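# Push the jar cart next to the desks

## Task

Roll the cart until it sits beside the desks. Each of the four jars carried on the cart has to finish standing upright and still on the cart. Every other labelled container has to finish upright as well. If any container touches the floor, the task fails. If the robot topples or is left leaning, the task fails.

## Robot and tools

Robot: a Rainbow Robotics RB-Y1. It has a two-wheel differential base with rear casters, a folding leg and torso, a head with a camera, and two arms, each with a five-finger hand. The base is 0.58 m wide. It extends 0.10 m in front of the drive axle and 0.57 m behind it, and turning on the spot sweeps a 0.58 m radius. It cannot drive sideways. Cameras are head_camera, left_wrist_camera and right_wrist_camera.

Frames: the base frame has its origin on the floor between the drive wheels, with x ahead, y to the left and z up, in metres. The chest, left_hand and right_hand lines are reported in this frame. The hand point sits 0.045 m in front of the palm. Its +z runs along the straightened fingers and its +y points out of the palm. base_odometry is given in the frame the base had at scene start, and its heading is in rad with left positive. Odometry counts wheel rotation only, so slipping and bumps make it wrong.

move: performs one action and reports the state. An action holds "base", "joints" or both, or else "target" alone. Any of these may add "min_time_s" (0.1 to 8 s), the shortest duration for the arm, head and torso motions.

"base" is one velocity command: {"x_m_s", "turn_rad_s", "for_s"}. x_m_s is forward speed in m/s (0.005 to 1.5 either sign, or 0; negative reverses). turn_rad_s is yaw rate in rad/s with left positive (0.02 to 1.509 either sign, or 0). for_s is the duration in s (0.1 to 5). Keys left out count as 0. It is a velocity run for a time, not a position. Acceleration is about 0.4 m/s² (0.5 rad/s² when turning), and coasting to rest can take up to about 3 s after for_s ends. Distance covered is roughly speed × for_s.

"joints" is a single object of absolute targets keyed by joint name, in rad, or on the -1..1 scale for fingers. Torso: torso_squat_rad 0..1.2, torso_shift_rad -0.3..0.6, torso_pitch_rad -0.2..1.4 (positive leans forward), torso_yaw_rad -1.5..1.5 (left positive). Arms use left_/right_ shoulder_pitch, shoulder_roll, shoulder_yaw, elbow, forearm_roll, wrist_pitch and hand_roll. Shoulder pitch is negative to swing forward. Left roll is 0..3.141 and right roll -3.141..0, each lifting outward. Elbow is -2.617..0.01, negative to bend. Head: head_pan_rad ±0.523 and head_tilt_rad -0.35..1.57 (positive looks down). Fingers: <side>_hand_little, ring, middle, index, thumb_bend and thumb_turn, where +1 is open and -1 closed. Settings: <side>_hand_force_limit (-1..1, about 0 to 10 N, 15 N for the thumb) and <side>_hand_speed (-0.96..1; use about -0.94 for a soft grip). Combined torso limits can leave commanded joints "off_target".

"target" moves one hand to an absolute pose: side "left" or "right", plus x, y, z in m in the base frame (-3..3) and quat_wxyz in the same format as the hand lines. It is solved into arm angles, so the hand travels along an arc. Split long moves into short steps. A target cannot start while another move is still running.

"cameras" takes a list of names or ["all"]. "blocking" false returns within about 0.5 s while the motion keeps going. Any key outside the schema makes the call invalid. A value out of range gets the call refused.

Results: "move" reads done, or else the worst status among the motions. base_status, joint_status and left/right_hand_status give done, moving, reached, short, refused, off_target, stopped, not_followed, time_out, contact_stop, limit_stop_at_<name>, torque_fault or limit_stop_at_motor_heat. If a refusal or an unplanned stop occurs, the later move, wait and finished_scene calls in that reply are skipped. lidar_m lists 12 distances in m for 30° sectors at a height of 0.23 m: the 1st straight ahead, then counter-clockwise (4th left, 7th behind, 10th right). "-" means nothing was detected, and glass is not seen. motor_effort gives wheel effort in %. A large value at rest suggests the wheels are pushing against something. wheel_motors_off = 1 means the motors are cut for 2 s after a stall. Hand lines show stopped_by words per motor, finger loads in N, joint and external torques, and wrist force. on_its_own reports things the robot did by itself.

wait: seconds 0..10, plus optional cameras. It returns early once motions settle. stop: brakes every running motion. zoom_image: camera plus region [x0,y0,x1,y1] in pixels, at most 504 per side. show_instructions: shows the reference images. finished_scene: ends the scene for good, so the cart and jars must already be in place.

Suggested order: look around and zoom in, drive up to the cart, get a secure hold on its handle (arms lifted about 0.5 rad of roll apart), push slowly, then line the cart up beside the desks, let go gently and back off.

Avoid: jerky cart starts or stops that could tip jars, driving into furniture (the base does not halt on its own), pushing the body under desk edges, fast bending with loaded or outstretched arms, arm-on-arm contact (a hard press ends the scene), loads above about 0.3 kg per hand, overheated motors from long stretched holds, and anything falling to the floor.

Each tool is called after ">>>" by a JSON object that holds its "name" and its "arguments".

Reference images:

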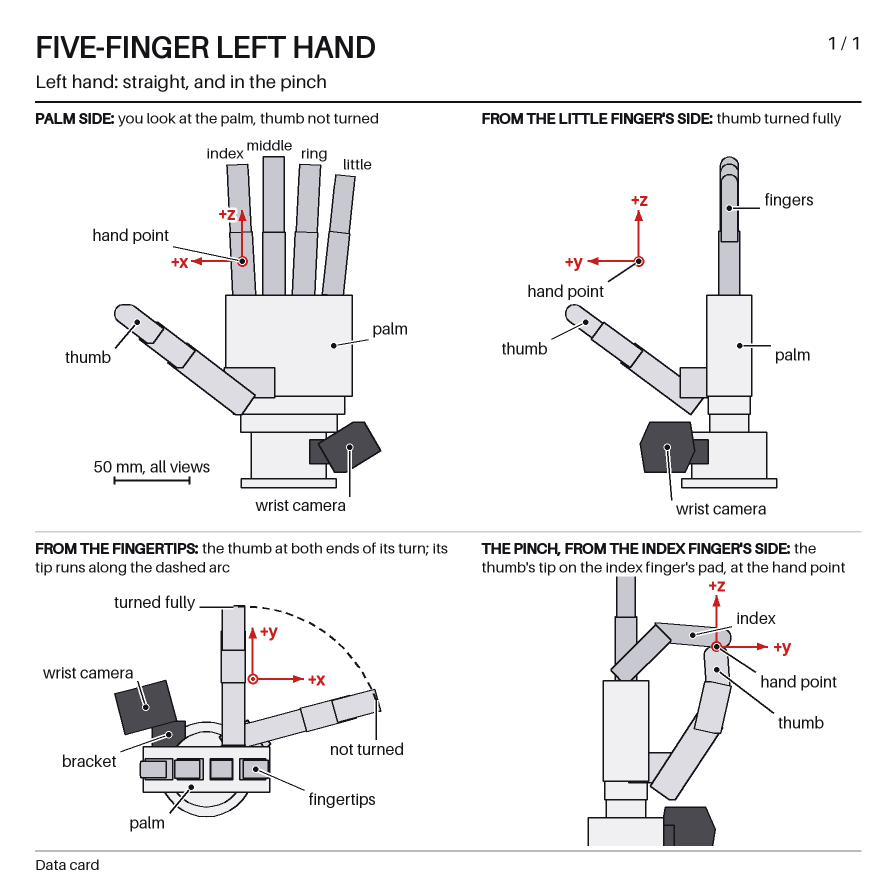

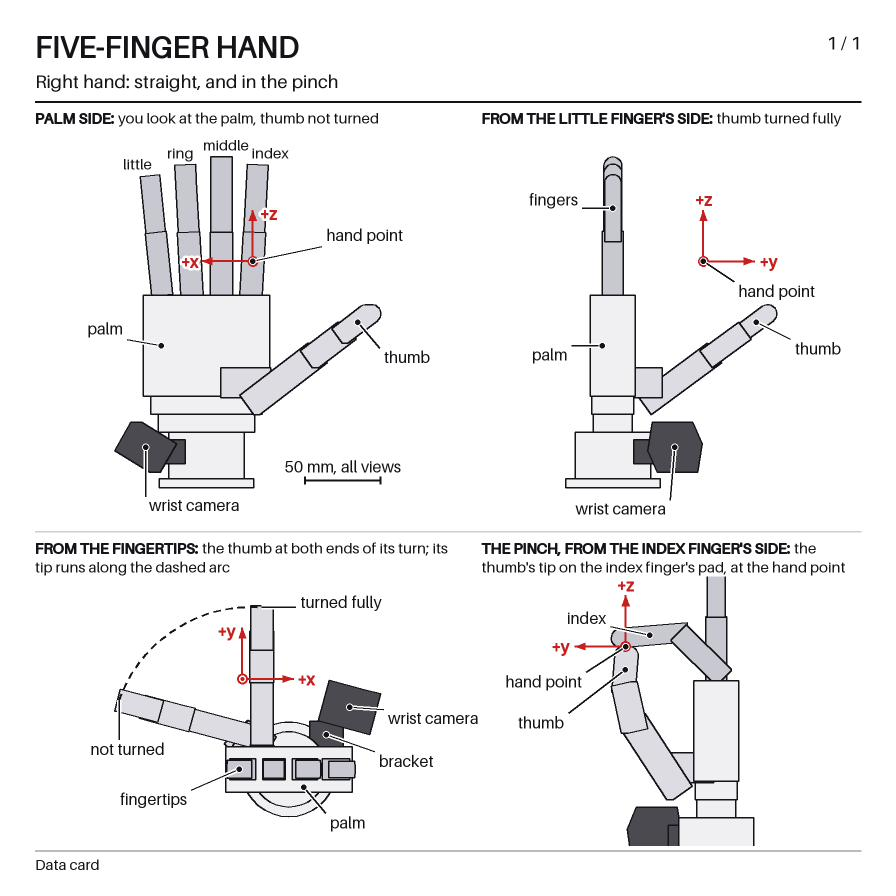

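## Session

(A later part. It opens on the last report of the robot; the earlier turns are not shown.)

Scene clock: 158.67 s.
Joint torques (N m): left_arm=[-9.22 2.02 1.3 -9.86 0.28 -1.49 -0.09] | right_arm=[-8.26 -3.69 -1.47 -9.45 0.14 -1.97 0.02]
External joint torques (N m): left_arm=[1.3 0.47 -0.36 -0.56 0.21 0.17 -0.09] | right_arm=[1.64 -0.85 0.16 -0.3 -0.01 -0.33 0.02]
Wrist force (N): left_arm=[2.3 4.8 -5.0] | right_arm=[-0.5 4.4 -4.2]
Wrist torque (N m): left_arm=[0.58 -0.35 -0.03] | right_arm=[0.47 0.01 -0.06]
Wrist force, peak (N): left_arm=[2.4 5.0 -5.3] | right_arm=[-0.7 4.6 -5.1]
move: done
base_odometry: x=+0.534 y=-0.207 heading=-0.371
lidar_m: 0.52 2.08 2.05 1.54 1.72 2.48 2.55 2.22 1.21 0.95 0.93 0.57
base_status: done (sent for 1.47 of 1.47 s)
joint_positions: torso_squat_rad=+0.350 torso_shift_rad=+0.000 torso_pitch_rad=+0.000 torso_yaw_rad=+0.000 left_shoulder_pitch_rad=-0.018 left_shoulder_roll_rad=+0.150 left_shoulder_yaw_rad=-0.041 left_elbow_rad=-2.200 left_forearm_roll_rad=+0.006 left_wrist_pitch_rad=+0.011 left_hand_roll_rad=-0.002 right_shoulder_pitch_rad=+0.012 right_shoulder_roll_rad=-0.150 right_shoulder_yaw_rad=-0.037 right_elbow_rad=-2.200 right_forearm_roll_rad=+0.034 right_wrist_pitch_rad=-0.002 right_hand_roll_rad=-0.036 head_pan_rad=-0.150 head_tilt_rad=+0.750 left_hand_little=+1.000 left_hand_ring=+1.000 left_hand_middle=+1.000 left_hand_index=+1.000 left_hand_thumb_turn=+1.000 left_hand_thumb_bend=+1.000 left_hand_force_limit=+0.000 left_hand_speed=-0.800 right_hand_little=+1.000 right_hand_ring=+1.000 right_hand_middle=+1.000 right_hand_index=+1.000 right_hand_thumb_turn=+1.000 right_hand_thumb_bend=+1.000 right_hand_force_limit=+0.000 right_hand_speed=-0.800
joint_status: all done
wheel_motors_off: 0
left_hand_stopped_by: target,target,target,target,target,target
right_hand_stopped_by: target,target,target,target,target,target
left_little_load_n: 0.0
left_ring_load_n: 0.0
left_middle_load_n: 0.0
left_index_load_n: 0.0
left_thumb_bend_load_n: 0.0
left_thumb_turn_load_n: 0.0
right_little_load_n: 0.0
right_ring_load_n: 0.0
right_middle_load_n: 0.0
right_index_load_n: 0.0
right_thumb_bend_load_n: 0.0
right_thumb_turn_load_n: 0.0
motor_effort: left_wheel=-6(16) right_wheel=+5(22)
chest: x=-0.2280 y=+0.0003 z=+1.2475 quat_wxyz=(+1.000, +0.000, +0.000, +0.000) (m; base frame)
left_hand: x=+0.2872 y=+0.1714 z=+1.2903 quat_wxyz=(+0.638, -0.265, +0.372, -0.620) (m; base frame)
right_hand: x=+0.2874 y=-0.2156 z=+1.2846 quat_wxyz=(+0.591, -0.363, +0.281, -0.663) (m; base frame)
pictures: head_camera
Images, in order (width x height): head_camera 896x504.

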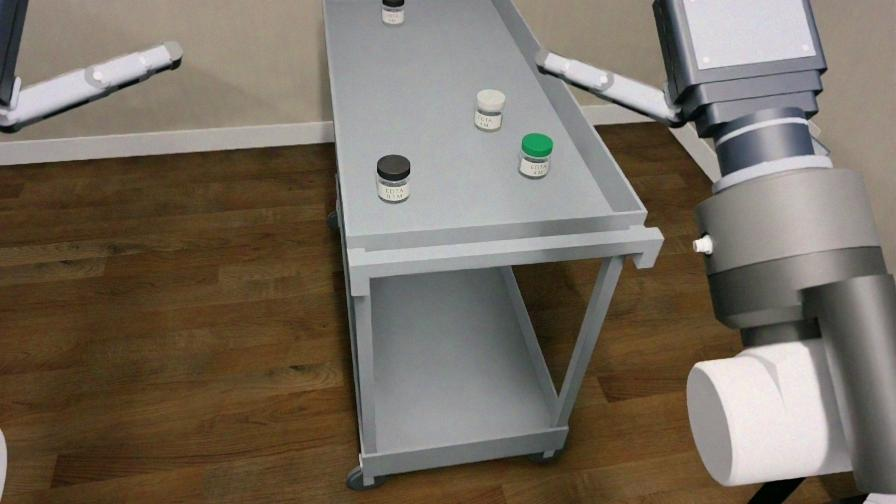

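>>> {"name": "move", "arguments": {"joints": {"left_shoulder_roll_rad": 0.25, "right_shoulder_roll_rad": -0.25, "head_pan_rad": 0.0}}}

>>> {"name": "move", "arguments": {"base": {"turn_rad_s": 0.31, "for_s": 5.0}, "joints": {"torso_yaw_rad": -1.5}, "min_time_s": 5.5, "cameras": ["head_camera"]}}

Scene clock: 208.20 s.
Joint torques (N m): left_arm=[-9.7 2.17 2.79 -9.49 0.13 -1.6 0] | right_arm=[-8.45 -4.17 -2.63 -9.57 0.21 -1.92 0.03]
External joint torques (N m): left_arm=[0.83 -0.65 0.04 -0.36 0.05 0.03 0] | right_arm=[1.45 -0.02 0.07 -0.62 0.06 -0.32 0.03]
Wrist force (N): left_arm=[2.5 4.6 -4.9] | right_arm=[-1.5 4.4 -4.7]
Wrist torque (N m): left_arm=[0.54 -0.34 -0.01] | right_arm=[0.47 0.15 -0.05]
Wrist force, peak (N): left_arm=[2.6 4.9 -5.1] | right_arm=[-2.0 4.9 -5.3]
move: done
base_odometry: x=+0.534 y=-0.207 heading=-0.371
lidar_m: 0.52 2.08 2.04 1.55 1.71 2.49 2.55 2.21 1.20 0.95 0.94 0.56
base_status: not commanded
joint_positions: torso_squat_rad=+0.350 torso_shift_rad=+0.000 torso_pitch_rad=+0.000 torso_yaw_rad=+0.000 left_shoulder_pitch_rad=-0.018 left_shoulder_roll_rad=+0.250 left_shoulder_yaw_rad=-0.041 left_elbow_rad=-2.200 left_forearm_roll_rad=+0.006 left_wrist_pitch_rad=+0.011 left_hand_roll_rad=-0.002 right_shoulder_pitch_rad=+0.012 right_shoulder_roll_rad=-0.250 right_shoulder_yaw_rad=-0.037 right_elbow_rad=-2.200 right_forearm_roll_rad=+0.034 right_wrist_pitch_rad=-0.002 right_hand_roll_rad=-0.036 head_pan_rad=+0.000 head_tilt_rad=+0.750 left_hand_little=+1.000 left_hand_ring=+1.000 left_hand_middle=+1.000 left_hand_index=+1.000 left_hand_thumb_turn=+1.000 left_hand_thumb_bend=+1.000 left_hand_force_limit=+0.000 left_hand_speed=-0.800 right_hand_little=+1.000 right_hand_ring=+1.000 right_hand_middle=+1.000 right_hand_index=+1.000 right_hand_thumb_turn=+1.000 right_hand_thumb_bend=+1.000 right_hand_force_limit=+0.000 right_hand_speed=-0.800
joint_status: all done
wheel_motors_off: 0
left_hand_stopped_by: target,target,target,target,target,target
right_hand_stopped_by: target,target,target,target,target,target
left_little_load_n: 0.0
left_ring_load_n: 0.0
left_middle_load_n: 0.0
left_index_load_n: 0.0
left_thumb_bend_load_n: 0.0
left_thumb_turn_load_n: -0.5
right_little_load_n: 0.0
right_ring_load_n: 0.0
right_middle_load_n: 0.0
right_index_load_n: 0.0
right_thumb_bend_load_n: 0.0
right_thumb_turn_load_n: 0.0
motor_effort: left_wheel=-6(6) right_wheel=+6(7)
chest: x=-0.2280 y=+0.0003 z=+1.2475 quat_wxyz=(+1.000, +0.000, +0.000, +0.000) (m; base frame)
left_hand: x=+0.2873 y=+0.1763 z=+1.2860 quat_wxyz=(+0.651, -0.233, +0.403, -0.600) (m; base frame)
right_hand: x=+0.2874 y=-0.2193 z=+1.2841 quat_wxyz=(+0.572, -0.392, +0.248, -0.676) (m; base frame)
pictures: none

Scene clock: 214.40 s.
Joint torques (N m): left_arm=[-9.43 2.24 2.61 -9.78 0.15 -1.53 -0.05] | right_arm=[-8.21 -4.51 -2.51 -9.37 0.18 -1.84 0.19]
External joint torques (N m): left_arm=[1.12 -0.56 -0.12 -0.65 0.08 0.09 -0.05] | right_arm=[1.7 -0.35 0.19 -0.43 0.04 -0.24 0.19]
Wrist force (N): left_arm=[2.6 4.7 -5.1] | right_arm=[-1.3 3.9 -4.3]
Wrist torque (N m): left_arm=[0.60 -0.37 -0.01] | right_arm=[0.40 0.10 -0.12]
Wrist force, peak (N): left_arm=[2.8 4.8 -5.2] | right_arm=[-1.7 5.1 -5.1]
move: done
base_odometry: x=+0.534 y=-0.208 heading=+1.179
lidar_m: 1.52 1.68 2.47 2.57 2.24 1.22 0.95 0.93 0.55 0.53 2.08 2.04
base_status: done (sent for 5 of 5 s)
joint_positions: torso_squat_rad=+0.350 torso_shift_rad=+0.000 torso_pitch_rad=+0.000 torso_yaw_rad=-1.500 left_shoulder_pitch_rad=-0.018 left_shoulder_roll_rad=+0.250 left_shoulder_yaw_rad=-0.041 left_elbow_rad=-2.200 left_forearm_roll_rad=+0.006 left_wrist_pitch_rad=+0.011 left_hand_roll_rad=-0.002 right_shoulder_pitch_rad=+0.012 right_shoulder_roll_rad=-0.250 right_shoulder_yaw_rad=-0.037 right_elbow_rad=-2.200 right_forearm_roll_rad=+0.034 right_wrist_pitch_rad=-0.002 right_hand_roll_rad=-0.036 head_pan_rad=+0.000 head_tilt_rad=+0.750 left_hand_little=+1.000 left_hand_ring=+1.000 left_hand_middle=+1.000 left_hand_index=+1.000 left_hand_thumb_turn=+1.000 left_hand_thumb_bend=+1.000 left_hand_force_limit=+0.000 left_hand_speed=-0.800 right_hand_little=+1.000 right_hand_ring=+1.000 right_hand_middle=+1.000 right_hand_index=+1.000 right_hand_thumb_turn=+1.000 right_hand_thumb_bend=+1.000 right_hand_force_limit=+0.000 right_hand_speed=-0.800
joint_status: all done
wheel_motors_off: 0
left_hand_stopped_by: target,target,target,target,target,target
right_hand_stopped_by: target,target,target,target,target,target
left_little_load_n: -0.5
left_ring_load_n: 0.0
left_middle_load_n: 0.0
left_index_load_n: 0.0
left_thumb_bend_load_n: 0.0
left_thumb_turn_load_n: 0.0
right_little_load_n: 0.0
right_ring_load_n: 0.0
right_middle_load_n: 0.0
right_index_load_n: 0.0
right_thumb_bend_load_n: 0.0
right_thumb_turn_load_n: 0.0
motor_effort: left_wheel=+3(26) right_wheel=+9(19)
chest: x=-0.2280 y=+0.0003 z=+1.2475 quat_wxyz=(+0.732, +0.000, +0.000, -0.682) (m; base frame)
left_hand: x=-0.0160 y=-0.5013 z=+1.2860 quat_wxyz=(+0.067, +0.104, +0.453, -0.883) (m; base frame)
right_hand: x=-0.4106 y=-0.5294 z=+1.2841 quat_wxyz=(-0.042, -0.118, +0.449, -0.885) (m; base frame)
pictures: head_camera
Images, in order (width x height): head_camera 896x504.

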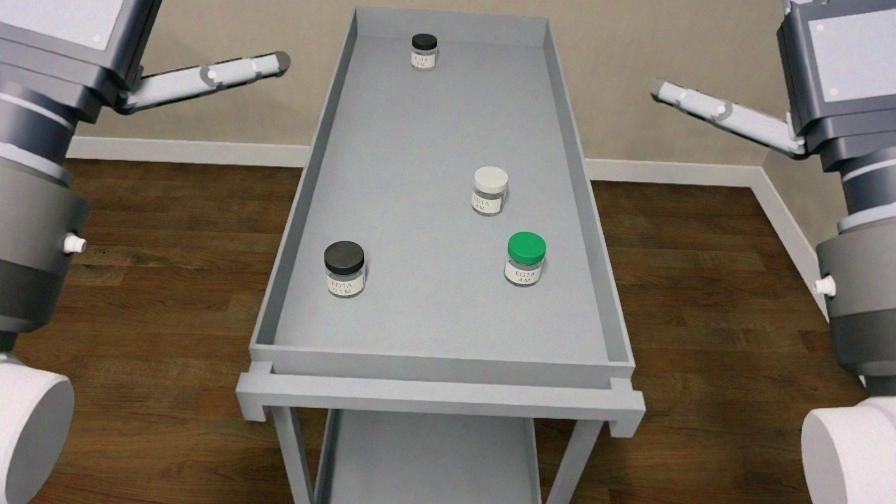

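>>> {"name": "zoom_image", "arguments": {"camera": "head_camera", "region": [220, 320, 440, 440]}}

>>> {"name": "zoom_image", "arguments": {"camera": "head_camera", "region": [450, 320, 670, 440]}}

Scaled by 2.291 from the camera's 896x504 image, which has a finer 1280x720 frame.

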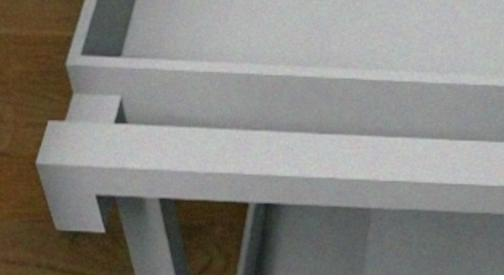

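Scaled by 2.291 from the camera's 896x504 image, which has a finer 1280x720 frame.

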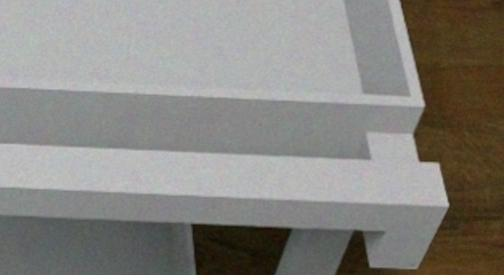

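>>> {"name": "move", "arguments": {"joints": {"torso_squat_rad": 0.7, "left_hand_thumb_turn": -1, "right_hand_thumb_turn": -1}, "cameras": ["head_camera"]}}

Scene clock: 246.53 s.
Joint torques (N m): left_arm=[-9.64 1.78 2.89 -9.62 0.27 -1.49 0.06] | right_arm=[-8 -3.88 -2.62 -9.32 0.2 -1.89 0.01]
External joint torques (N m): left_arm=[0.91 -1.04 0.16 -0.49 0.21 0.14 0.08] | right_arm=[1.92 0.29 0.08 -0.38 0.05 -0.29 0]
Wrist force (N): left_arm=[2.8 4.5 -4.9] | right_arm=[-1.6 3.6 -4.9]
Wrist torque (N m): left_arm=[0.55 -0.38 0.00] | right_arm=[0.37 0.17 -0.10]
Wrist force, peak (N): left_arm=[3.0 4.8 -5.2] | right_arm=[-1.8 5.0 -5.2]
move: done
base_odometry: x=+0.534 y=-0.208 heading=+1.179
lidar_m: 1.53 1.69 2.46 2.57 2.22 1.22 0.95 0.93 0.56 0.52 2.08 2.04
base_status: not commanded
joint_positions: torso_squat_rad=+0.700 torso_shift_rad=+0.000 torso_pitch_rad=+0.000 torso_yaw_rad=-1.500 left_shoulder_pitch_rad=-0.018 left_shoulder_roll_rad=+0.250 left_shoulder_yaw_rad=-0.041 left_elbow_rad=-2.200 left_forearm_roll_rad=+0.006 left_wrist_pitch_rad=+0.011 left_hand_roll_rad=-0.002 right_shoulder_pitch_rad=+0.012 right_shoulder_roll_rad=-0.250 right_shoulder_yaw_rad=-0.037 right_elbow_rad=-2.200 right_forearm_roll_rad=+0.034 right_wrist_pitch_rad=-0.002 right_hand_roll_rad=-0.036 head_pan_rad=+0.000 head_tilt_rad=+0.750 left_hand_little=+1.000 left_hand_ring=+1.000 left_hand_middle=+1.000 left_hand_index=+1.000 left_hand_thumb_turn=-1.000 left_hand_thumb_bend=+1.000 left_hand_force_limit=+0.000 left_hand_speed=-0.800 right_hand_little=+1.000 right_hand_ring=+1.000 right_hand_middle=+1.000 right_hand_index=+1.000 right_hand_thumb_turn=-1.000 right_hand_thumb_bend=+1.000 right_hand_force_limit=+0.000 right_hand_speed=-0.800
joint_status: all done
wheel_motors_off: 0
left_hand_stopped_by: target,target,target,target,target,target
right_hand_stopped_by: target,target,target,target,target,target
left_little_load_n: 0.0
left_ring_load_n: 0.0
left_middle_load_n: 0.0
left_index_load_n: 0.0
left_thumb_bend_load_n: 0.5
left_thumb_turn_load_n: 0.0
right_little_load_n: 0.0
right_ring_load_n: 0.0
right_middle_load_n: -0.5
right_index_load_n: 0.0
right_thumb_bend_load_n: 0.0
right_thumb_turn_load_n: 0.0
motor_effort: left_wheel=+2(4) right_wheel=+11(12)
chest: x=-0.2281 y=+0.0003 z=+1.1253 quat_wxyz=(+0.732, +0.000, +0.000, -0.682) (m; base frame)
left_hand: x=-0.0161 y=-0.5013 z=+1.1638 quat_wxyz=(+0.067, +0.104, +0.453, -0.883) (m; base frame)
right_hand: x=-0.4107 y=-0.5294 z=+1.1619 quat_wxyz=(-0.042, -0.118, +0.449, -0.885) (m; base frame)
pictures: head_camera
Images, in order (width x height): head_camera 896x504.

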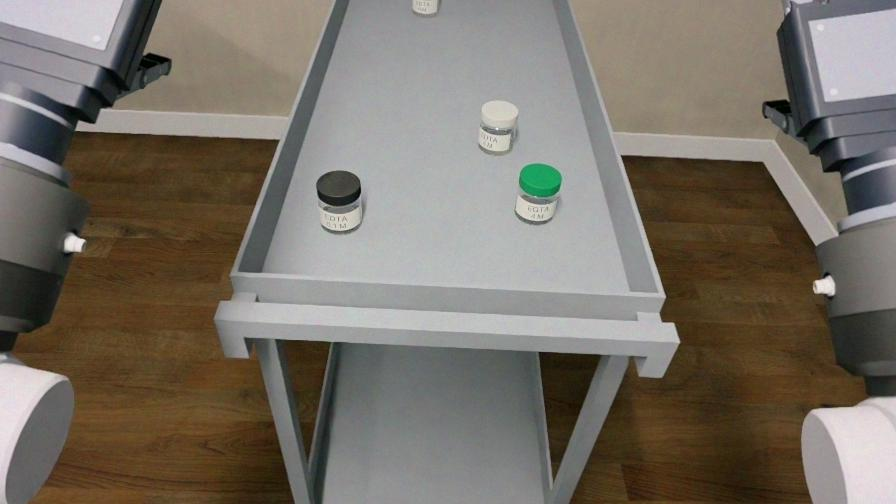

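>>> {"name": "zoom_image", "arguments": {"camera": "head_camera", "region": [200, 260, 340, 380]}}

>>> {"name": "zoom_image", "arguments": {"camera": "head_camera", "region": [560, 270, 700, 390]}}

Scaled by 3.600 from the camera's 896x504 image, which has a finer 1280x720 frame.

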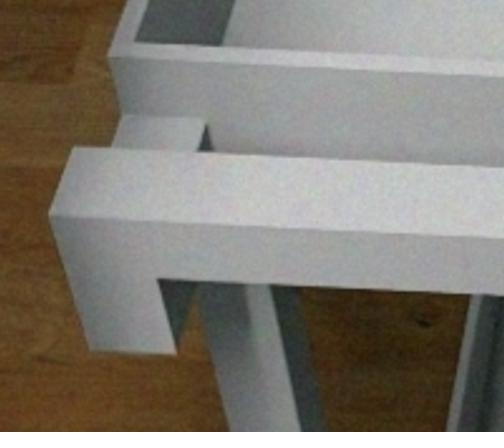

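Scaled by 3.600 from the camera's 896x504 image, which has a finer 1280x720 frame.

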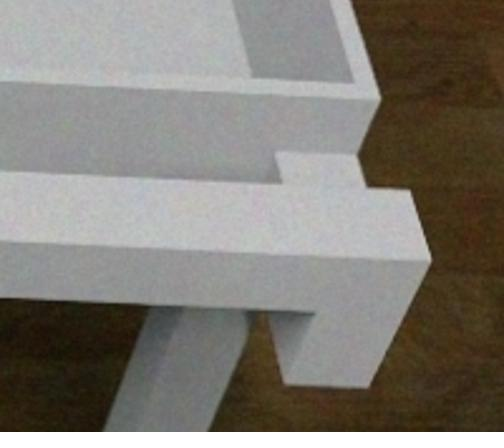

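>>> {"name": "move", "arguments": {"target": {"side": "left", "x": -0.062, "y": -0.46, "z": 0.95, "quat_wxyz": [0.0025, -0.0025, 0.7071, -0.7071]}, "min_time_s": 3, "cameras": ["all"]}}

Scene clock: 257.97 s.
Joint torques (N m): left_arm=[-4.38 -3.72 -1.25 -11.72 -0.07 -1.59 0.26] | right_arm=[-8.19 -4.13 -2.6 -9.62 0.23 -1.89 -0.01]
External joint torques (N m): left_arm=[2.11 -1.5 -0.7 -1.19 -0.05 0.52 0.26] | right_arm=[1.74 0.04 0.11 -0.68 0.07 -0.29 -0.02]
Wrist force (N): left_arm=[1.5 5.8 -1.7] | right_arm=[-1.3 3.5 -4.6]
Wrist torque (N m): left_arm=[0.48 -0.18 -0.09] | right_arm=[0.30 0.12 -0.07]
Wrist force, peak (N): left_arm=[2.9 4.7 -5.1] | right_arm=[-1.7 4.4 -5.6]
move: done
base_odometry: x=+0.534 y=-0.208 heading=+1.179
lidar_m: 1.53 1.69 2.46 2.57 2.22 1.22 0.95 0.93 0.56 0.52 2.09 2.04
base_status: not commanded
joint_positions: torso_squat_rad=+0.700 torso_shift_rad=+0.000 torso_pitch_rad=+0.000 torso_yaw_rad=-1.500 left_shoulder_pitch_rad=+0.299 left_shoulder_roll_rad=+0.000 left_shoulder_yaw_rad=-0.247 left_elbow_rad=-2.277 left_forearm_roll_rad=-0.168 left_wrist_pitch_rad=+0.431 left_hand_roll_rad=+0.098 right_shoulder_pitch_rad=+0.012 right_shoulder_roll_rad=-0.250 right_shoulder_yaw_rad=-0.037 right_elbow_rad=-2.200 right_forearm_roll_rad=+0.034 right_wrist_pitch_rad=-0.002 right_hand_roll_rad=-0.036 head_pan_rad=+0.000 head_tilt_rad=+0.750 left_hand_little=+1.000 left_hand_ring=+1.000 left_hand_middle=+1.000 left_hand_index=+1.000 left_hand_thumb_turn=-1.000 left_hand_thumb_bend=+1.000 left_hand_force_limit=+0.000 left_hand_speed=-0.800 right_hand_little=+1.000 right_hand_ring=+1.000 right_hand_middle=+1.000 right_hand_index=+1.000 right_hand_thumb_turn=-1.000 right_hand_thumb_bend=+1.000 right_hand_force_limit=+0.000 right_hand_speed=-0.800
joint_status: all done
wheel_motors_off: 0
left_hand_stopped_by: target,target,target,target,target,target
right_hand_stopped_by: target,target,target,target,target,target
left_little_load_n: 0.0
left_ring_load_n: 0.0
left_middle_load_n: 0.0
left_index_load_n: 0.0
left_thumb_bend_load_n: 0.0
left_thumb_turn_load_n: 0.0
right_little_load_n: 0.0
right_ring_load_n: 0.0
right_middle_load_n: 0.0
right_index_load_n: 0.0
right_thumb_bend_load_n: 0.0
right_thumb_turn_load_n: 0.0
motor_effort: left_wheel=+2(3) right_wheel=+12(12)
chest: x=-0.2281 y=+0.0003 z=+1.1253 quat_wxyz=(+0.732, +0.000, +0.000, -0.682) (m; base frame)
left_hand: x=-0.0620 y=-0.4601 z=+0.9502 quat_wxyz=(+0.002, -0.001, +0.707, -0.707) (m; base frame)
left_hand_status: reached (checked arc, planned for 3.0 s): 0 mm and 0.2 deg off.
right_hand: x=-0.4107 y=-0.5294 z=+1.1619 quat_wxyz=(-0.042, -0.118, +0.449, -0.885) (m; base frame)
pictures: head_camera, left_wrist_camera, right_wrist_camera
Images, in order (width x height): head_camera 896x504, left_wrist_camera 504x504, right_wrist_camera 504x504.

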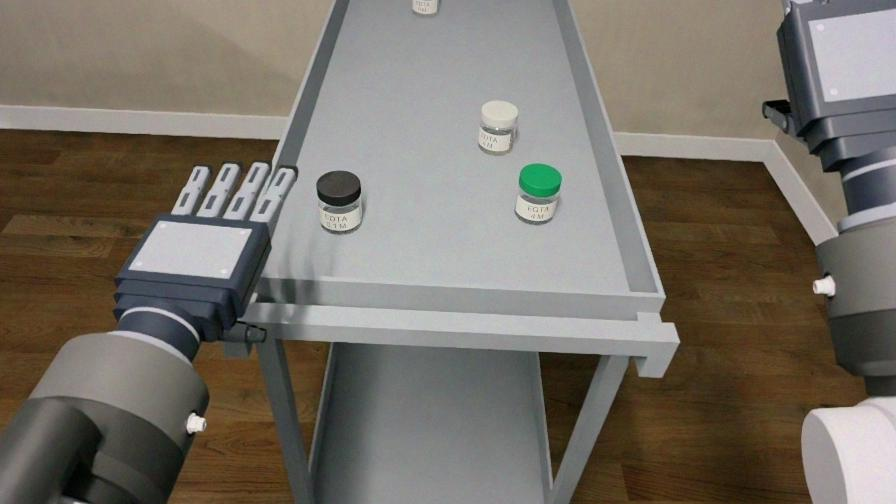

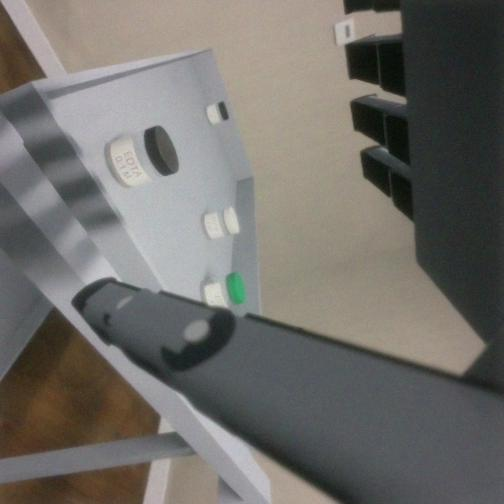

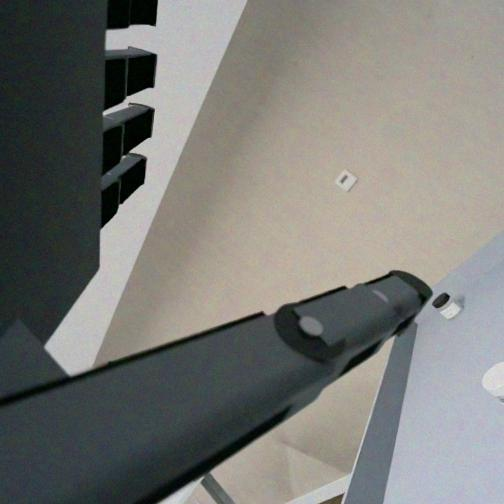

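>>> {"name": "zoom_image", "arguments": {"camera": "head_camera", "region": [160, 140, 320, 380]}}

Scaled by 2.100 from the camera's 896x504 image, which has a finer 1280x720 frame.

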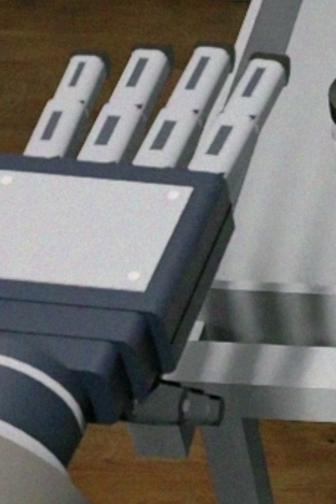

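>>> {"name": "move", "arguments": {"target": {"side": "left", "x": -0.077, "y": -0.515, "z": 0.90, "quat_wxyz": [0.0025, -0.0025, 0.7071, -0.7071]}, "min_time_s": 2, "cameras": ["head_camera", "left_wrist_camera"]}}

>>> {"name": "zoom_image", "arguments": {"camera": "head_camera", "region": [180, 140, 380, 380]}}

Scene clock: 284.23 s.
Joint torques (N m): left_arm=[-10.61 -3.7 0.64 -10.42 -0.14 -2.15 0.16] | right_arm=[-8.37 -4.16 -2.35 -9.59 0.24 -1.89 0.03]
External joint torques (N m): left_arm=[-1.02 -1.19 0.91 0.43 -0.01 -0.21 0.16] | right_arm=[1.55 0.01 0.36 -0.65 0.09 -0.29 0.02]
Wrist force (N): left_arm=[1.6 5.9 -1.7] | right_arm=[-1.9 4.0 -4.4]
Wrist torque (N m): left_arm=[0.47 -0.17 -0.09] | right_arm=[0.38 0.23 -0.06]
Wrist force, peak (N): left_arm=[1.6 6.2 -1.4] | right_arm=[-2.1 5.7 -4.4]
move: done
base_odometry: x=+0.534 y=-0.208 heading=+1.179
lidar_m: 1.53 1.68 2.45 2.57 2.23 1.20 0.95 0.94 0.56 0.53 2.09 2.05
base_status: not commanded
joint_positions: torso_squat_rad=+0.700 torso_shift_rad=+0.000 torso_pitch_rad=+0.000 torso_yaw_rad=-1.500 left_shoulder_pitch_rad=+0.117 left_shoulder_roll_rad=+0.000 left_shoulder_yaw_rad=-0.235 left_elbow_rad=-1.929 left_forearm_roll_rad=-0.456 left_wrist_pitch_rad=+0.277 left_hand_roll_rad=+0.418 right_shoulder_pitch_rad=+0.012 right_shoulder_roll_rad=-0.250 right_shoulder_yaw_rad=-0.037 right_elbow_rad=-2.200 right_forearm_roll_rad=+0.034 right_wrist_pitch_rad=-0.002 right_hand_roll_rad=-0.036 head_pan_rad=+0.000 head_tilt_rad=+0.750 left_hand_little=+1.000 left_hand_ring=+1.000 left_hand_middle=+1.000 left_hand_index=+1.000 left_hand_thumb_turn=-1.000 left_hand_thumb_bend=+1.000 left_hand_force_limit=+0.000 left_hand_speed=-0.800 right_hand_little=+1.000 right_hand_ring=+1.000 right_hand_middle=+1.000 right_hand_index=+1.000 right_hand_thumb_turn=-1.000 right_hand_thumb_bend=+1.000 right_hand_force_limit=+0.000 right_hand_speed=-0.800
joint_status: all done
wheel_motors_off: 0
left_hand_stopped_by: target,target,target,target,target,target
right_hand_stopped_by: target,target,target,target,target,target
left_little_load_n: 0.0
left_ring_load_n: 0.0
left_middle_load_n: 0.0
left_index_load_n: 0.0
left_thumb_bend_load_n: 0.0
left_thumb_turn_load_n: 0.0
right_little_load_n: 0.0
right_ring_load_n: 0.0
right_middle_load_n: 0.0
right_index_load_n: 0.0
right_thumb_bend_load_n: 0.0
right_thumb_turn_load_n: 0.0
motor_effort: left_wheel=+3(3) right_wheel=+12(12)
chest: x=-0.2281 y=+0.0003 z=+1.1253 quat_wxyz=(+0.732, +0.000, +0.000, -0.682) (m; base frame)
left_hand: x=-0.0770 y=-0.5149 z=+0.9002 quat_wxyz=(-0.001, +0.001, +0.708, -0.706) (m; base frame)
left_hand_status: reached (checked arc, planned for 2.0 s): 0 mm and 0.5 deg off.
right_hand: x=-0.4107 y=-0.5294 z=+1.1619 quat_wxyz=(-0.042, -0.118, +0.449, -0.885) (m; base frame)
pictures: head_camera, left_wrist_camera
Images, in order (width x height): head_camera 896x504, left_wrist_camera 504x504.

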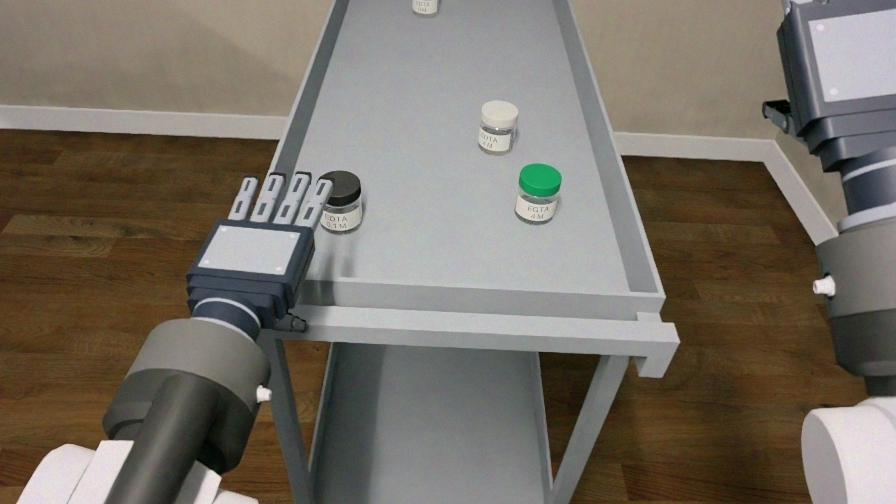

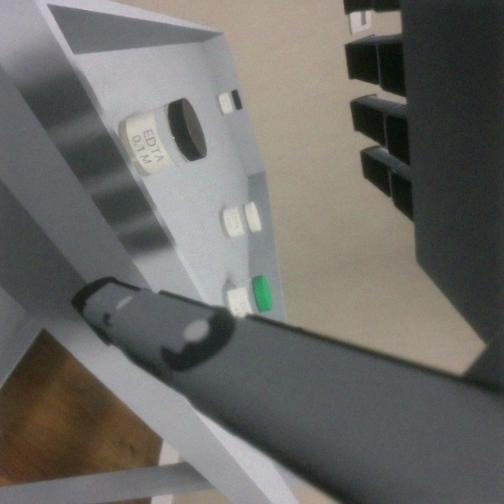

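Scaled by 2.100 from the camera's 896x504 image, which has a finer 1280x720 frame.

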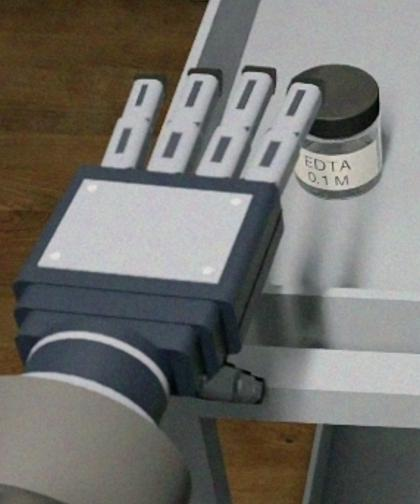

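>>> {"name": "move", "arguments": {"target": {"side": "left", "x": -0.077, "y": -0.522, "z": 0.85, "quat_wxyz": [0.0025, -0.0025, 0.7071, -0.7071]}, "min_time_s": 2, "cameras": ["head_camera", "left_wrist_camera"]}}

>>> {"name": "zoom_image", "arguments": {"camera": "head_camera", "region": [180, 140, 380, 380]}}

Scene clock: 291.73 s.
Joint torques (N m): left_arm=[-10.41 -3.53 1.54 -10.08 -0.2 -1.32 0.02] | right_arm=[-8.13 -4.18 -2.46 -9.64 0.23 -1.89 0.02]
External joint torques (N m): left_arm=[-0.44 -1.05 1.76 0.79 -0.07 -0.15 0.03] | right_arm=[1.79 -0.01 0.25 -0.7 0.08 -0.29 0]
Wrist force (N): left_arm=[1.6 5.4 -1.5] | right_arm=[-0.9 4.4 -3.7]
Wrist torque (N m): left_arm=[0.36 -0.17 -0.09] | right_arm=[0.43 -0.01 -0.03]
Wrist force, peak (N): left_arm=[2.8 0.9 -9.4] | right_arm=[-1.8 4.8 -5.7]
move: done
base_odometry: x=+0.534 y=-0.208 heading=+1.179
lidar_m: 1.52 1.69 2.47 2.57 2.21 1.22 0.95 0.93 0.55 0.53 2.08 2.05
base_status: not commanded
joint_positions: torso_squat_rad=+0.700 torso_shift_rad=+0.000 torso_pitch_rad=+0.000 torso_yaw_rad=-1.500 left_shoulder_pitch_rad=+0.095 left_shoulder_roll_rad=+0.000 left_shoulder_yaw_rad=-0.225 left_elbow_rad=-1.723 left_forearm_roll_rad=-1.011 left_wrist_pitch_rad=+0.141 left_hand_roll_rad=+0.989 right_shoulder_pitch_rad=+0.012 right_shoulder_roll_rad=-0.250 right_shoulder_yaw_rad=-0.037 right_elbow_rad=-2.200 right_forearm_roll_rad=+0.034 right_wrist_pitch_rad=-0.002 right_hand_roll_rad=-0.036 head_pan_rad=+0.000 head_tilt_rad=+0.750 left_hand_little=+1.000 left_hand_ring=+1.000 left_hand_middle=+1.000 left_hand_index=+1.000 left_hand_thumb_turn=-1.000 left_hand_thumb_bend=+1.000 left_hand_force_limit=+0.000 left_hand_speed=-0.800 right_hand_little=+1.000 right_hand_ring=+1.000 right_hand_middle=+1.000 right_hand_index=+1.000 right_hand_thumb_turn=-1.000 right_hand_thumb_bend=+1.000 right_hand_force_limit=+0.000 right_hand_speed=-0.800
joint_status: all done
wheel_motors_off: 0
left_hand_stopped_by: target,target,target,target,target,target
right_hand_stopped_by: target,target,target,target,target,target
left_little_load_n: 0.0
left_ring_load_n: 0.0
left_middle_load_n: 0.0
left_index_load_n: 0.0
left_thumb_bend_load_n: 0.0
left_thumb_turn_load_n: 0.0
right_little_load_n: 0.0
right_ring_load_n: 0.0
right_middle_load_n: 0.0
right_index_load_n: 0.0
right_thumb_bend_load_n: 0.0
right_thumb_turn_load_n: 0.0
motor_effort: left_wheel=+2(3) right_wheel=+11(12)
chest: x=-0.2281 y=+0.0003 z=+1.1253 quat_wxyz=(+0.732, +0.000, +0.000, -0.682) (m; base frame)
left_hand: x=-0.0770 y=-0.5219 z=+0.8503 quat_wxyz=(-0.001, +0.001, +0.711, -0.703) (m; base frame)
left_hand_status: reached (checked arc, planned for 2.0 s): 0 mm and 0.8 deg off.
right_hand: x=-0.4107 y=-0.5294 z=+1.1620 quat_wxyz=(-0.042, -0.118, +0.448, -0.885) (m; base frame)
pictures: head_camera, left_wrist_camera
Images, in order (width x height): head_camera 896x504, left_wrist_camera 504x504.

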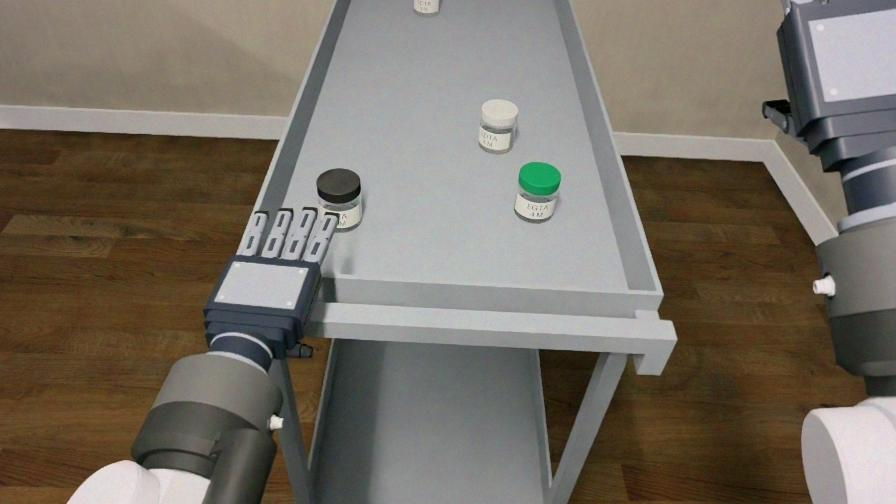

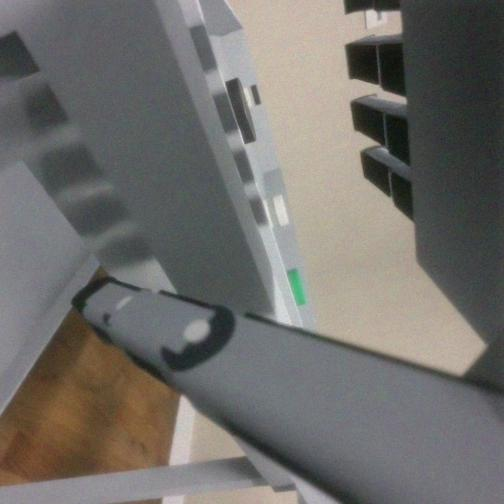

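Scaled by 2.100 from the camera's 896x504 image, which has a finer 1280x720 frame.

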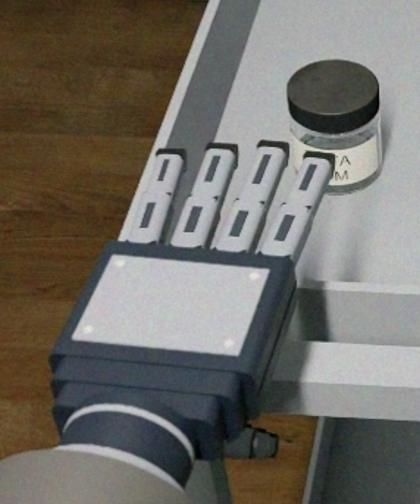

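>>> {"name": "move", "arguments": {"target": {"side": "left", "x": -0.077, "y": -0.515, "z": 0.825, "quat_wxyz": [0.0025, -0.0025, 0.7071, -0.7071]}, "min_time_s": 1.5, "cameras": ["left_wrist_camera"]}}

>>> {"name": "move", "arguments": {"target": {"side": "right", "x": -0.297, "y": -0.48, "z": 0.94, "quat_wxyz": [0.0025, -0.0025, 0.7071, -0.7071]}, "min_time_s": 3, "cameras": ["head_camera"]}}

Scene clock: 303.70 s.
Joint torques (N m): left_arm=[-7.38 -1.72 -1.1 -10.21 -0.1 0.4 -0.09] | right_arm=[-8.18 -3.96 -2.77 -9.41 0.24 -1.87 0.19]
External joint torques (N m): left_arm=[2.28 0.57 -1.17 0.54 0.16 0.24 -0.08] | right_arm=[1.74 0.21 -0.06 -0.47 0.09 -0.27 0.18]
Wrist force (N): left_arm=[1.6 5.5 -1.6] | right_arm=[-0.7 4.6 -4.3]
Wrist torque (N m): left_arm=[0.41 -0.18 -0.09] | right_arm=[0.49 0.04 -0.02]
Wrist force, peak (N): left_arm=[1.7 5.8 -1.7] | right_arm=[-1.0 5.2 -5.2]
move: done
base_odometry: x=+0.534 y=-0.208 heading=+1.179
lidar_m: 1.53 1.69 2.46 2.56 2.22 1.22 0.95 0.93 0.55 0.52 2.08 2.04
base_status: not commanded
joint_positions: torso_squat_rad=+0.700 torso_shift_rad=+0.000 torso_pitch_rad=+0.000 torso_yaw_rad=-1.500 left_shoulder_pitch_rad=+0.103 left_shoulder_roll_rad=+0.027 left_shoulder_yaw_rad=-0.262 left_elbow_rad=-1.645 left_forearm_roll_rad=-1.644 left_wrist_pitch_rad=+0.164 left_hand_roll_rad=+1.650 right_shoulder_pitch_rad=+0.012 right_shoulder_roll_rad=-0.250 right_shoulder_yaw_rad=-0.037 right_elbow_rad=-2.200 right_forearm_roll_rad=+0.034 right_wrist_pitch_rad=-0.002 right_hand_roll_rad=-0.036 head_pan_rad=+0.000 head_tilt_rad=+0.750 left_hand_little=+1.000 left_hand_ring=+1.000 left_hand_middle=+1.000 left_hand_index=+1.000 left_hand_thumb_turn=-1.000 left_hand_thumb_bend=+1.000 left_hand_force_limit=+0.000 left_hand_speed=-0.800 right_hand_little=+1.000 right_hand_ring=+1.000 right_hand_middle=+1.000 right_hand_index=+1.000 right_hand_thumb_turn=-1.000 right_hand_thumb_bend=+1.000 right_hand_force_limit=+0.000 right_hand_speed=-0.800
joint_status: all done
wheel_motors_off: 0
left_hand_stopped_by: target,target,target,target,target,target
right_hand_stopped_by: target,target,target,target,target,target
left_little_load_n: 0.0
left_ring_load_n: 0.0
left_middle_load_n: 0.0
left_index_load_n: -0.5
left_thumb_bend_load_n: 0.0
left_thumb_turn_load_n: 0.0
right_little_load_n: 0.0
right_ring_load_n: -0.5
right_middle_load_n: 0.0
right_index_load_n: 0.0
right_thumb_bend_load_n: 0.0
right_thumb_turn_load_n: 0.0
motor_effort: left_wheel=+3(3) right_wheel=+10(12)
chest: x=-0.2281 y=+0.0003 z=+1.1253 quat_wxyz=(+0.732, +0.000, +0.000, -0.682) (m; base frame)
left_hand: x=-0.0770 y=-0.5152 z=+0.8258 quat_wxyz=(+0.003, -0.002, +0.712, -0.702) (m; base frame)
left_hand_status: reached (checked arc, planned for 1.5 s): 1 mm and 0.8 deg off.
right_hand: x=-0.4107 y=-0.5294 z=+1.1620 quat_wxyz=(-0.042, -0.118, +0.448, -0.885) (m; base frame)
pictures: left_wrist_camera
Images, in order (width x height): left_wrist_camera 504x504.

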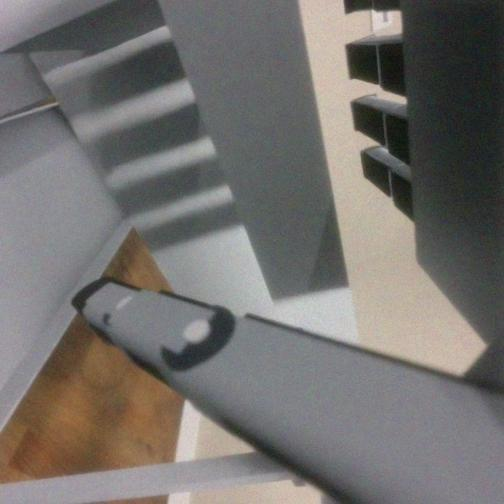

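Scene clock: 304.00 s.
Joint torques (N m): left_arm=[-8.02 -1.46 -1.27 -10.34 -0.2 0.37 -0.16] | right_arm=[-8.15 -4.38 -2.73 -9.54 0.2 -1.91 0.07]
External joint torques (N m): left_arm=[1.64 0.83 -1.33 0.41 0.06 0.2 -0.16] | right_arm=[1.77 -0.21 -0.02 -0.6 0.05 -0.31 0.05]
Wrist force (N): left_arm=[1.6 5.5 -1.6] | right_arm=[-2.3 3.8 -4.3]
Wrist torque (N m): left_arm=[0.40 -0.17 -0.08] | right_arm=[0.37 0.27 -0.13]
Wrist force, peak (N): left_arm=[1.6 5.8 -1.5] | right_arm=[-1.2 4.6 -4.8]
move: refused
base_odometry: x=+0.534 y=-0.208 heading=+1.179
lidar_m: 1.52 1.69 2.46 2.57 2.21 1.21 0.96 0.94 0.56 0.53 2.09 2.06
base_status: not commanded
joint_positions: torso_squat_rad=+0.700 torso_shift_rad=+0.000 torso_pitch_rad=+0.000 torso_yaw_rad=-1.500 left_shoulder_pitch_rad=+0.103 left_shoulder_roll_rad=+0.027 left_shoulder_yaw_rad=-0.262 left_elbow_rad=-1.645 left_forearm_roll_rad=-1.644 left_wrist_pitch_rad=+0.164 left_hand_roll_rad=+1.650 right_shoulder_pitch_rad=+0.012 right_shoulder_roll_rad=-0.250 right_shoulder_yaw_rad=-0.037 right_elbow_rad=-2.200 right_forearm_roll_rad=+0.034 right_wrist_pitch_rad=-0.002 right_hand_roll_rad=-0.036 head_pan_rad=+0.000 head_tilt_rad=+0.750 left_hand_little=+1.000 left_hand_ring=+1.000 left_hand_middle=+1.000 left_hand_index=+1.000 left_hand_thumb_turn=-1.000 left_hand_thumb_bend=+1.000 left_hand_force_limit=+0.000 left_hand_speed=-0.800 right_hand_little=+1.000 right_hand_ring=+1.000 right_hand_middle=+1.000 right_hand_index=+1.000 right_hand_thumb_turn=-1.000 right_hand_thumb_bend=+1.000 right_hand_force_limit=+0.000 right_hand_speed=-0.800
joint_status: not commanded
wheel_motors_off: 0
left_hand_stopped_by: target,target,target,target,target,target
right_hand_stopped_by: target,target,target,target,target,target
left_little_load_n: 0.0
left_ring_load_n: 0.0
left_middle_load_n: 0.0
left_index_load_n: 0.0
left_thumb_bend_load_n: 0.0
left_thumb_turn_load_n: 0.0
right_little_load_n: 0.0
right_ring_load_n: -0.5
right_middle_load_n: 0.0
right_index_load_n: 0.0
right_thumb_bend_load_n: 0.0
right_thumb_turn_load_n: 0.0
motor_effort: left_wheel=+3(3) right_wheel=+11(12)
chest: x=-0.2281 y=+0.0003 z=+1.1253 quat_wxyz=(+0.732, +0.000, +0.000, -0.682) (m; base frame)
left_hand: x=-0.0770 y=-0.5152 z=+0.8258 quat_wxyz=(+0.003, -0.002, +0.712, -0.702) (m; base frame)
right_hand: x=-0.4107 y=-0.5294 z=+1.1620 quat_wxyz=(-0.042, -0.118, +0.448, -0.885) (m; base frame)
right_hand_status: refused: the posture found for that pose stands 7 mm from the torso (limit 20 mm). Nothing moved. The solve starts from where the arm stands: from another posture it may find a clear one.
pictures: head_camera
Images, in order (width x height): head_camera 896x504.

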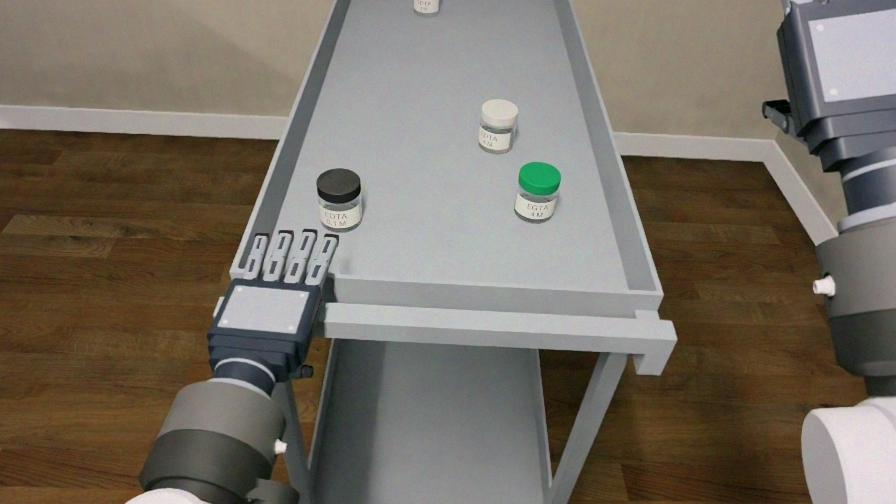

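>>> {"name": "move", "arguments": {"joints": {"right_shoulder_roll_rad": -0.4, "right_shoulder_yaw_rad": 0.5, "right_elbow_rad": -2.2, "right_wrist_pitch_rad": 0.4, "right_shoulder_pitch_rad": 0.15}, "min_time_s": 2}}

>>> {"name": "move", "arguments": {"target": {"side": "right", "x": -0.297, "y": -0.48, "z": 0.94, "quat_wxyz": [0.0025, -0.0025, 0.7071, -0.7071]}, "min_time_s": 3, "cameras": ["head_camera", "right_wrist_camera"]}}

Scene clock: 313.07 s.
Joint torques (N m): left_arm=[-7.43 -2.1 -1 -10.27 -0.12 0.36 -0.04] | right_arm=[-5.47 -2.01 -1.91 -10.53 0.5 -1.97 0.13]
External joint torques (N m): left_arm=[2.22 0.19 -1.06 0.48 0.14 0.2 -0.03] | right_arm=[1.73 -0.97 1.31 -0.46 0.07 0 0.11]
Wrist force (N): left_arm=[1.7 5.5 -1.7] | right_arm=[-1.6 5.3 -0.9]
Wrist torque (N m): left_arm=[0.41 -0.20 -0.08] | right_arm=[0.32 0.04 0.02]
Wrist force, peak (N): left_arm=[1.7 5.7 -1.6] | right_arm=[-1.9 4.9 -5.3]
move: done
base_odometry: x=+0.534 y=-0.208 heading=+1.179
lidar_m: 1.52 1.67 2.47 2.57 2.23 1.22 0.95 0.92 0.56 0.52 2.09 2.05
base_status: not commanded
joint_positions: torso_squat_rad=+0.700 torso_shift_rad=+0.000 torso_pitch_rad=+0.000 torso_yaw_rad=-1.500 left_shoulder_pitch_rad=+0.103 left_shoulder_roll_rad=+0.027 left_shoulder_yaw_rad=-0.262 left_elbow_rad=-1.645 left_forearm_roll_rad=-1.644 left_wrist_pitch_rad=+0.164 left_hand_roll_rad=+1.650 right_shoulder_pitch_rad=+0.150 right_shoulder_roll_rad=-0.400 right_shoulder_yaw_rad=+0.500 right_elbow_rad=-2.200 right_forearm_roll_rad=+0.034 right_wrist_pitch_rad=+0.400 right_hand_roll_rad=-0.036 head_pan_rad=+0.000 head_tilt_rad=+0.750 left_hand_little=+1.000 left_hand_ring=+1.000 left_hand_middle=+1.000 left_hand_index=+1.000 left_hand_thumb_turn=-1.000 left_hand_thumb_bend=+1.000 left_hand_force_limit=+0.000 left_hand_speed=-0.800 right_hand_little=+1.000 right_hand_ring=+1.000 right_hand_middle=+1.000 right_hand_index=+1.000 right_hand_thumb_turn=-1.000 right_hand_thumb_bend=+1.000 right_hand_force_limit=+0.000 right_hand_speed=-0.800
joint_status: all done
wheel_motors_off: 0
left_hand_stopped_by: target,target,target,target,target,target
right_hand_stopped_by: target,target,target,target,target,target
left_little_load_n: 0.0
left_ring_load_n: 0.0
left_middle_load_n: 0.0
left_index_load_n: 0.0
left_thumb_bend_load_n: 0.0
left_thumb_turn_load_n: 0.0
right_little_load_n: 0.0
right_ring_load_n: 0.0
right_middle_load_n: 0.0
right_index_load_n: 0.0
right_thumb_bend_load_n: 0.0
right_thumb_turn_load_n: 0.0
motor_effort: left_wheel=+2(3) right_wheel=+11(12)
chest: x=-0.2281 y=+0.0003 z=+1.1253 quat_wxyz=(+0.732, +0.000, +0.000, -0.682) (m; base frame)
left_hand: x=-0.0770 y=-0.5152 z=+0.8258 quat_wxyz=(+0.003, -0.002, +0.712, -0.702) (m; base frame)
right_hand: x=-0.2367 y=-0.4330 z=+0.8981 quat_wxyz=(+0.094, -0.298, +0.676, -0.668) (m; base frame)
pictures: none

Scene clock: 313.37 s.
Joint torques (N m): left_arm=[-7.39 -1.83 -0.61 -10.27 -0.19 0.32 -0.02] | right_arm=[-5.25 -2.24 -2.72 -10.43 0.45 -1.9 0.09]
External joint torques (N m): left_arm=[2.26 0.46 -0.67 0.48 0.08 0.16 -0.01] | right_arm=[1.95 -1.2 0.5 -0.35 0.02 0.08 0.08]
Wrist force (N): left_arm=[1.6 5.5 -1.6] | right_arm=[-2.0 4.8 -0.8]
Wrist torque (N m): left_arm=[0.39 -0.18 -0.08] | right_arm=[0.24 0.09 -0.04]
Wrist force, peak (N): left_arm=[1.8 5.6 -1.6] | right_arm=[-2.3 5.6 -1.6]
move: refused
base_odometry: x=+0.534 y=-0.208 heading=+1.179
lidar_m: 1.53 1.70 2.47 2.57 2.22 1.22 0.95 0.93 0.56 0.52 2.08 2.04
base_status: not commanded
joint_positions: torso_squat_rad=+0.700 torso_shift_rad=+0.000 torso_pitch_rad=+0.000 torso_yaw_rad=-1.500 left_shoulder_pitch_rad=+0.103 left_shoulder_roll_rad=+0.027 left_shoulder_yaw_rad=-0.262 left_elbow_rad=-1.645 left_forearm_roll_rad=-1.644 left_wrist_pitch_rad=+0.164 left_hand_roll_rad=+1.650 right_shoulder_pitch_rad=+0.150 right_shoulder_roll_rad=-0.400 right_shoulder_yaw_rad=+0.500 right_elbow_rad=-2.200 right_forearm_roll_rad=+0.034 right_wrist_pitch_rad=+0.400 right_hand_roll_rad=-0.036 head_pan_rad=+0.000 head_tilt_rad=+0.750 left_hand_little=+1.000 left_hand_ring=+1.000 left_hand_middle=+1.000 left_hand_index=+1.000 left_hand_thumb_turn=-1.000 left_hand_thumb_bend=+1.000 left_hand_force_limit=+0.000 left_hand_speed=-0.800 right_hand_little=+1.000 right_hand_ring=+1.000 right_hand_middle=+1.000 right_hand_index=+1.000 right_hand_thumb_turn=-1.000 right_hand_thumb_bend=+1.000 right_hand_force_limit=+0.000 right_hand_speed=-0.800
joint_status: not commanded
wheel_motors_off: 0
left_hand_stopped_by: target,target,target,target,target,target
right_hand_stopped_by: target,target,target,target,target,target
left_little_load_n: 0.0
left_ring_load_n: 0.0
left_middle_load_n: 0.0
left_index_load_n: 0.0
left_thumb_bend_load_n: 0.0
left_thumb_turn_load_n: 0.0
right_little_load_n: 0.0
right_ring_load_n: 0.0
right_middle_load_n: 0.0
right_index_load_n: 0.0
right_thumb_bend_load_n: 0.0
right_thumb_turn_load_n: 0.0
motor_effort: left_wheel=+2(2) right_wheel=+10(11)
chest: x=-0.2281 y=+0.0003 z=+1.1253 quat_wxyz=(+0.732, +0.000, +0.000, -0.682) (m; base frame)
left_hand: x=-0.0770 y=-0.5152 z=+0.8258 quat_wxyz=(+0.003, -0.002, +0.712, -0.702) (m; base frame)
right_hand: x=-0.2367 y=-0.4330 z=+0.8981 quat_wxyz=(+0.094, -0.298, +0.676, -0.668) (m; base frame)
right_hand_status: refused: the posture found for that pose stands 7 mm from the torso (limit 20 mm). Nothing moved. The solve starts from where the arm stands: from another posture it may find a clear one.
pictures: head_camera, right_wrist_camera
Images, in order (width x height): head_camera 896x504, right_wrist_camera 504x504.

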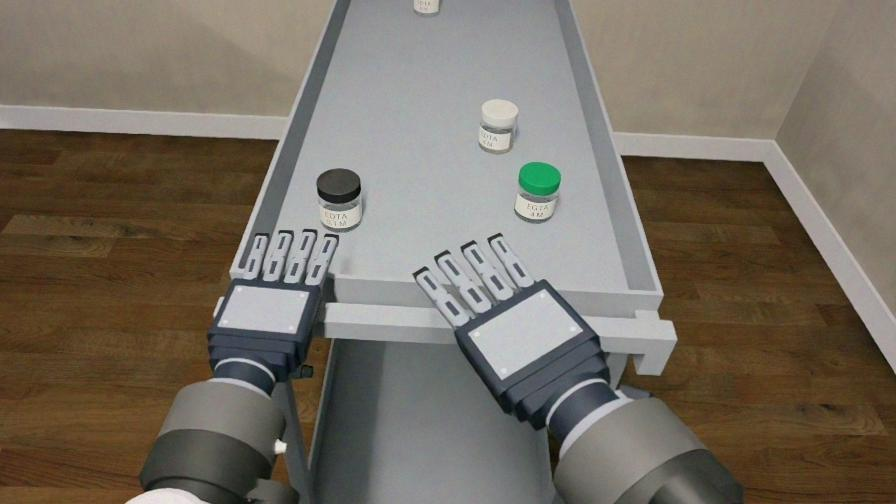

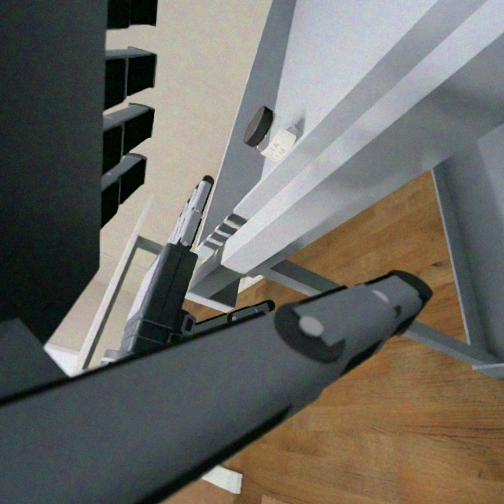

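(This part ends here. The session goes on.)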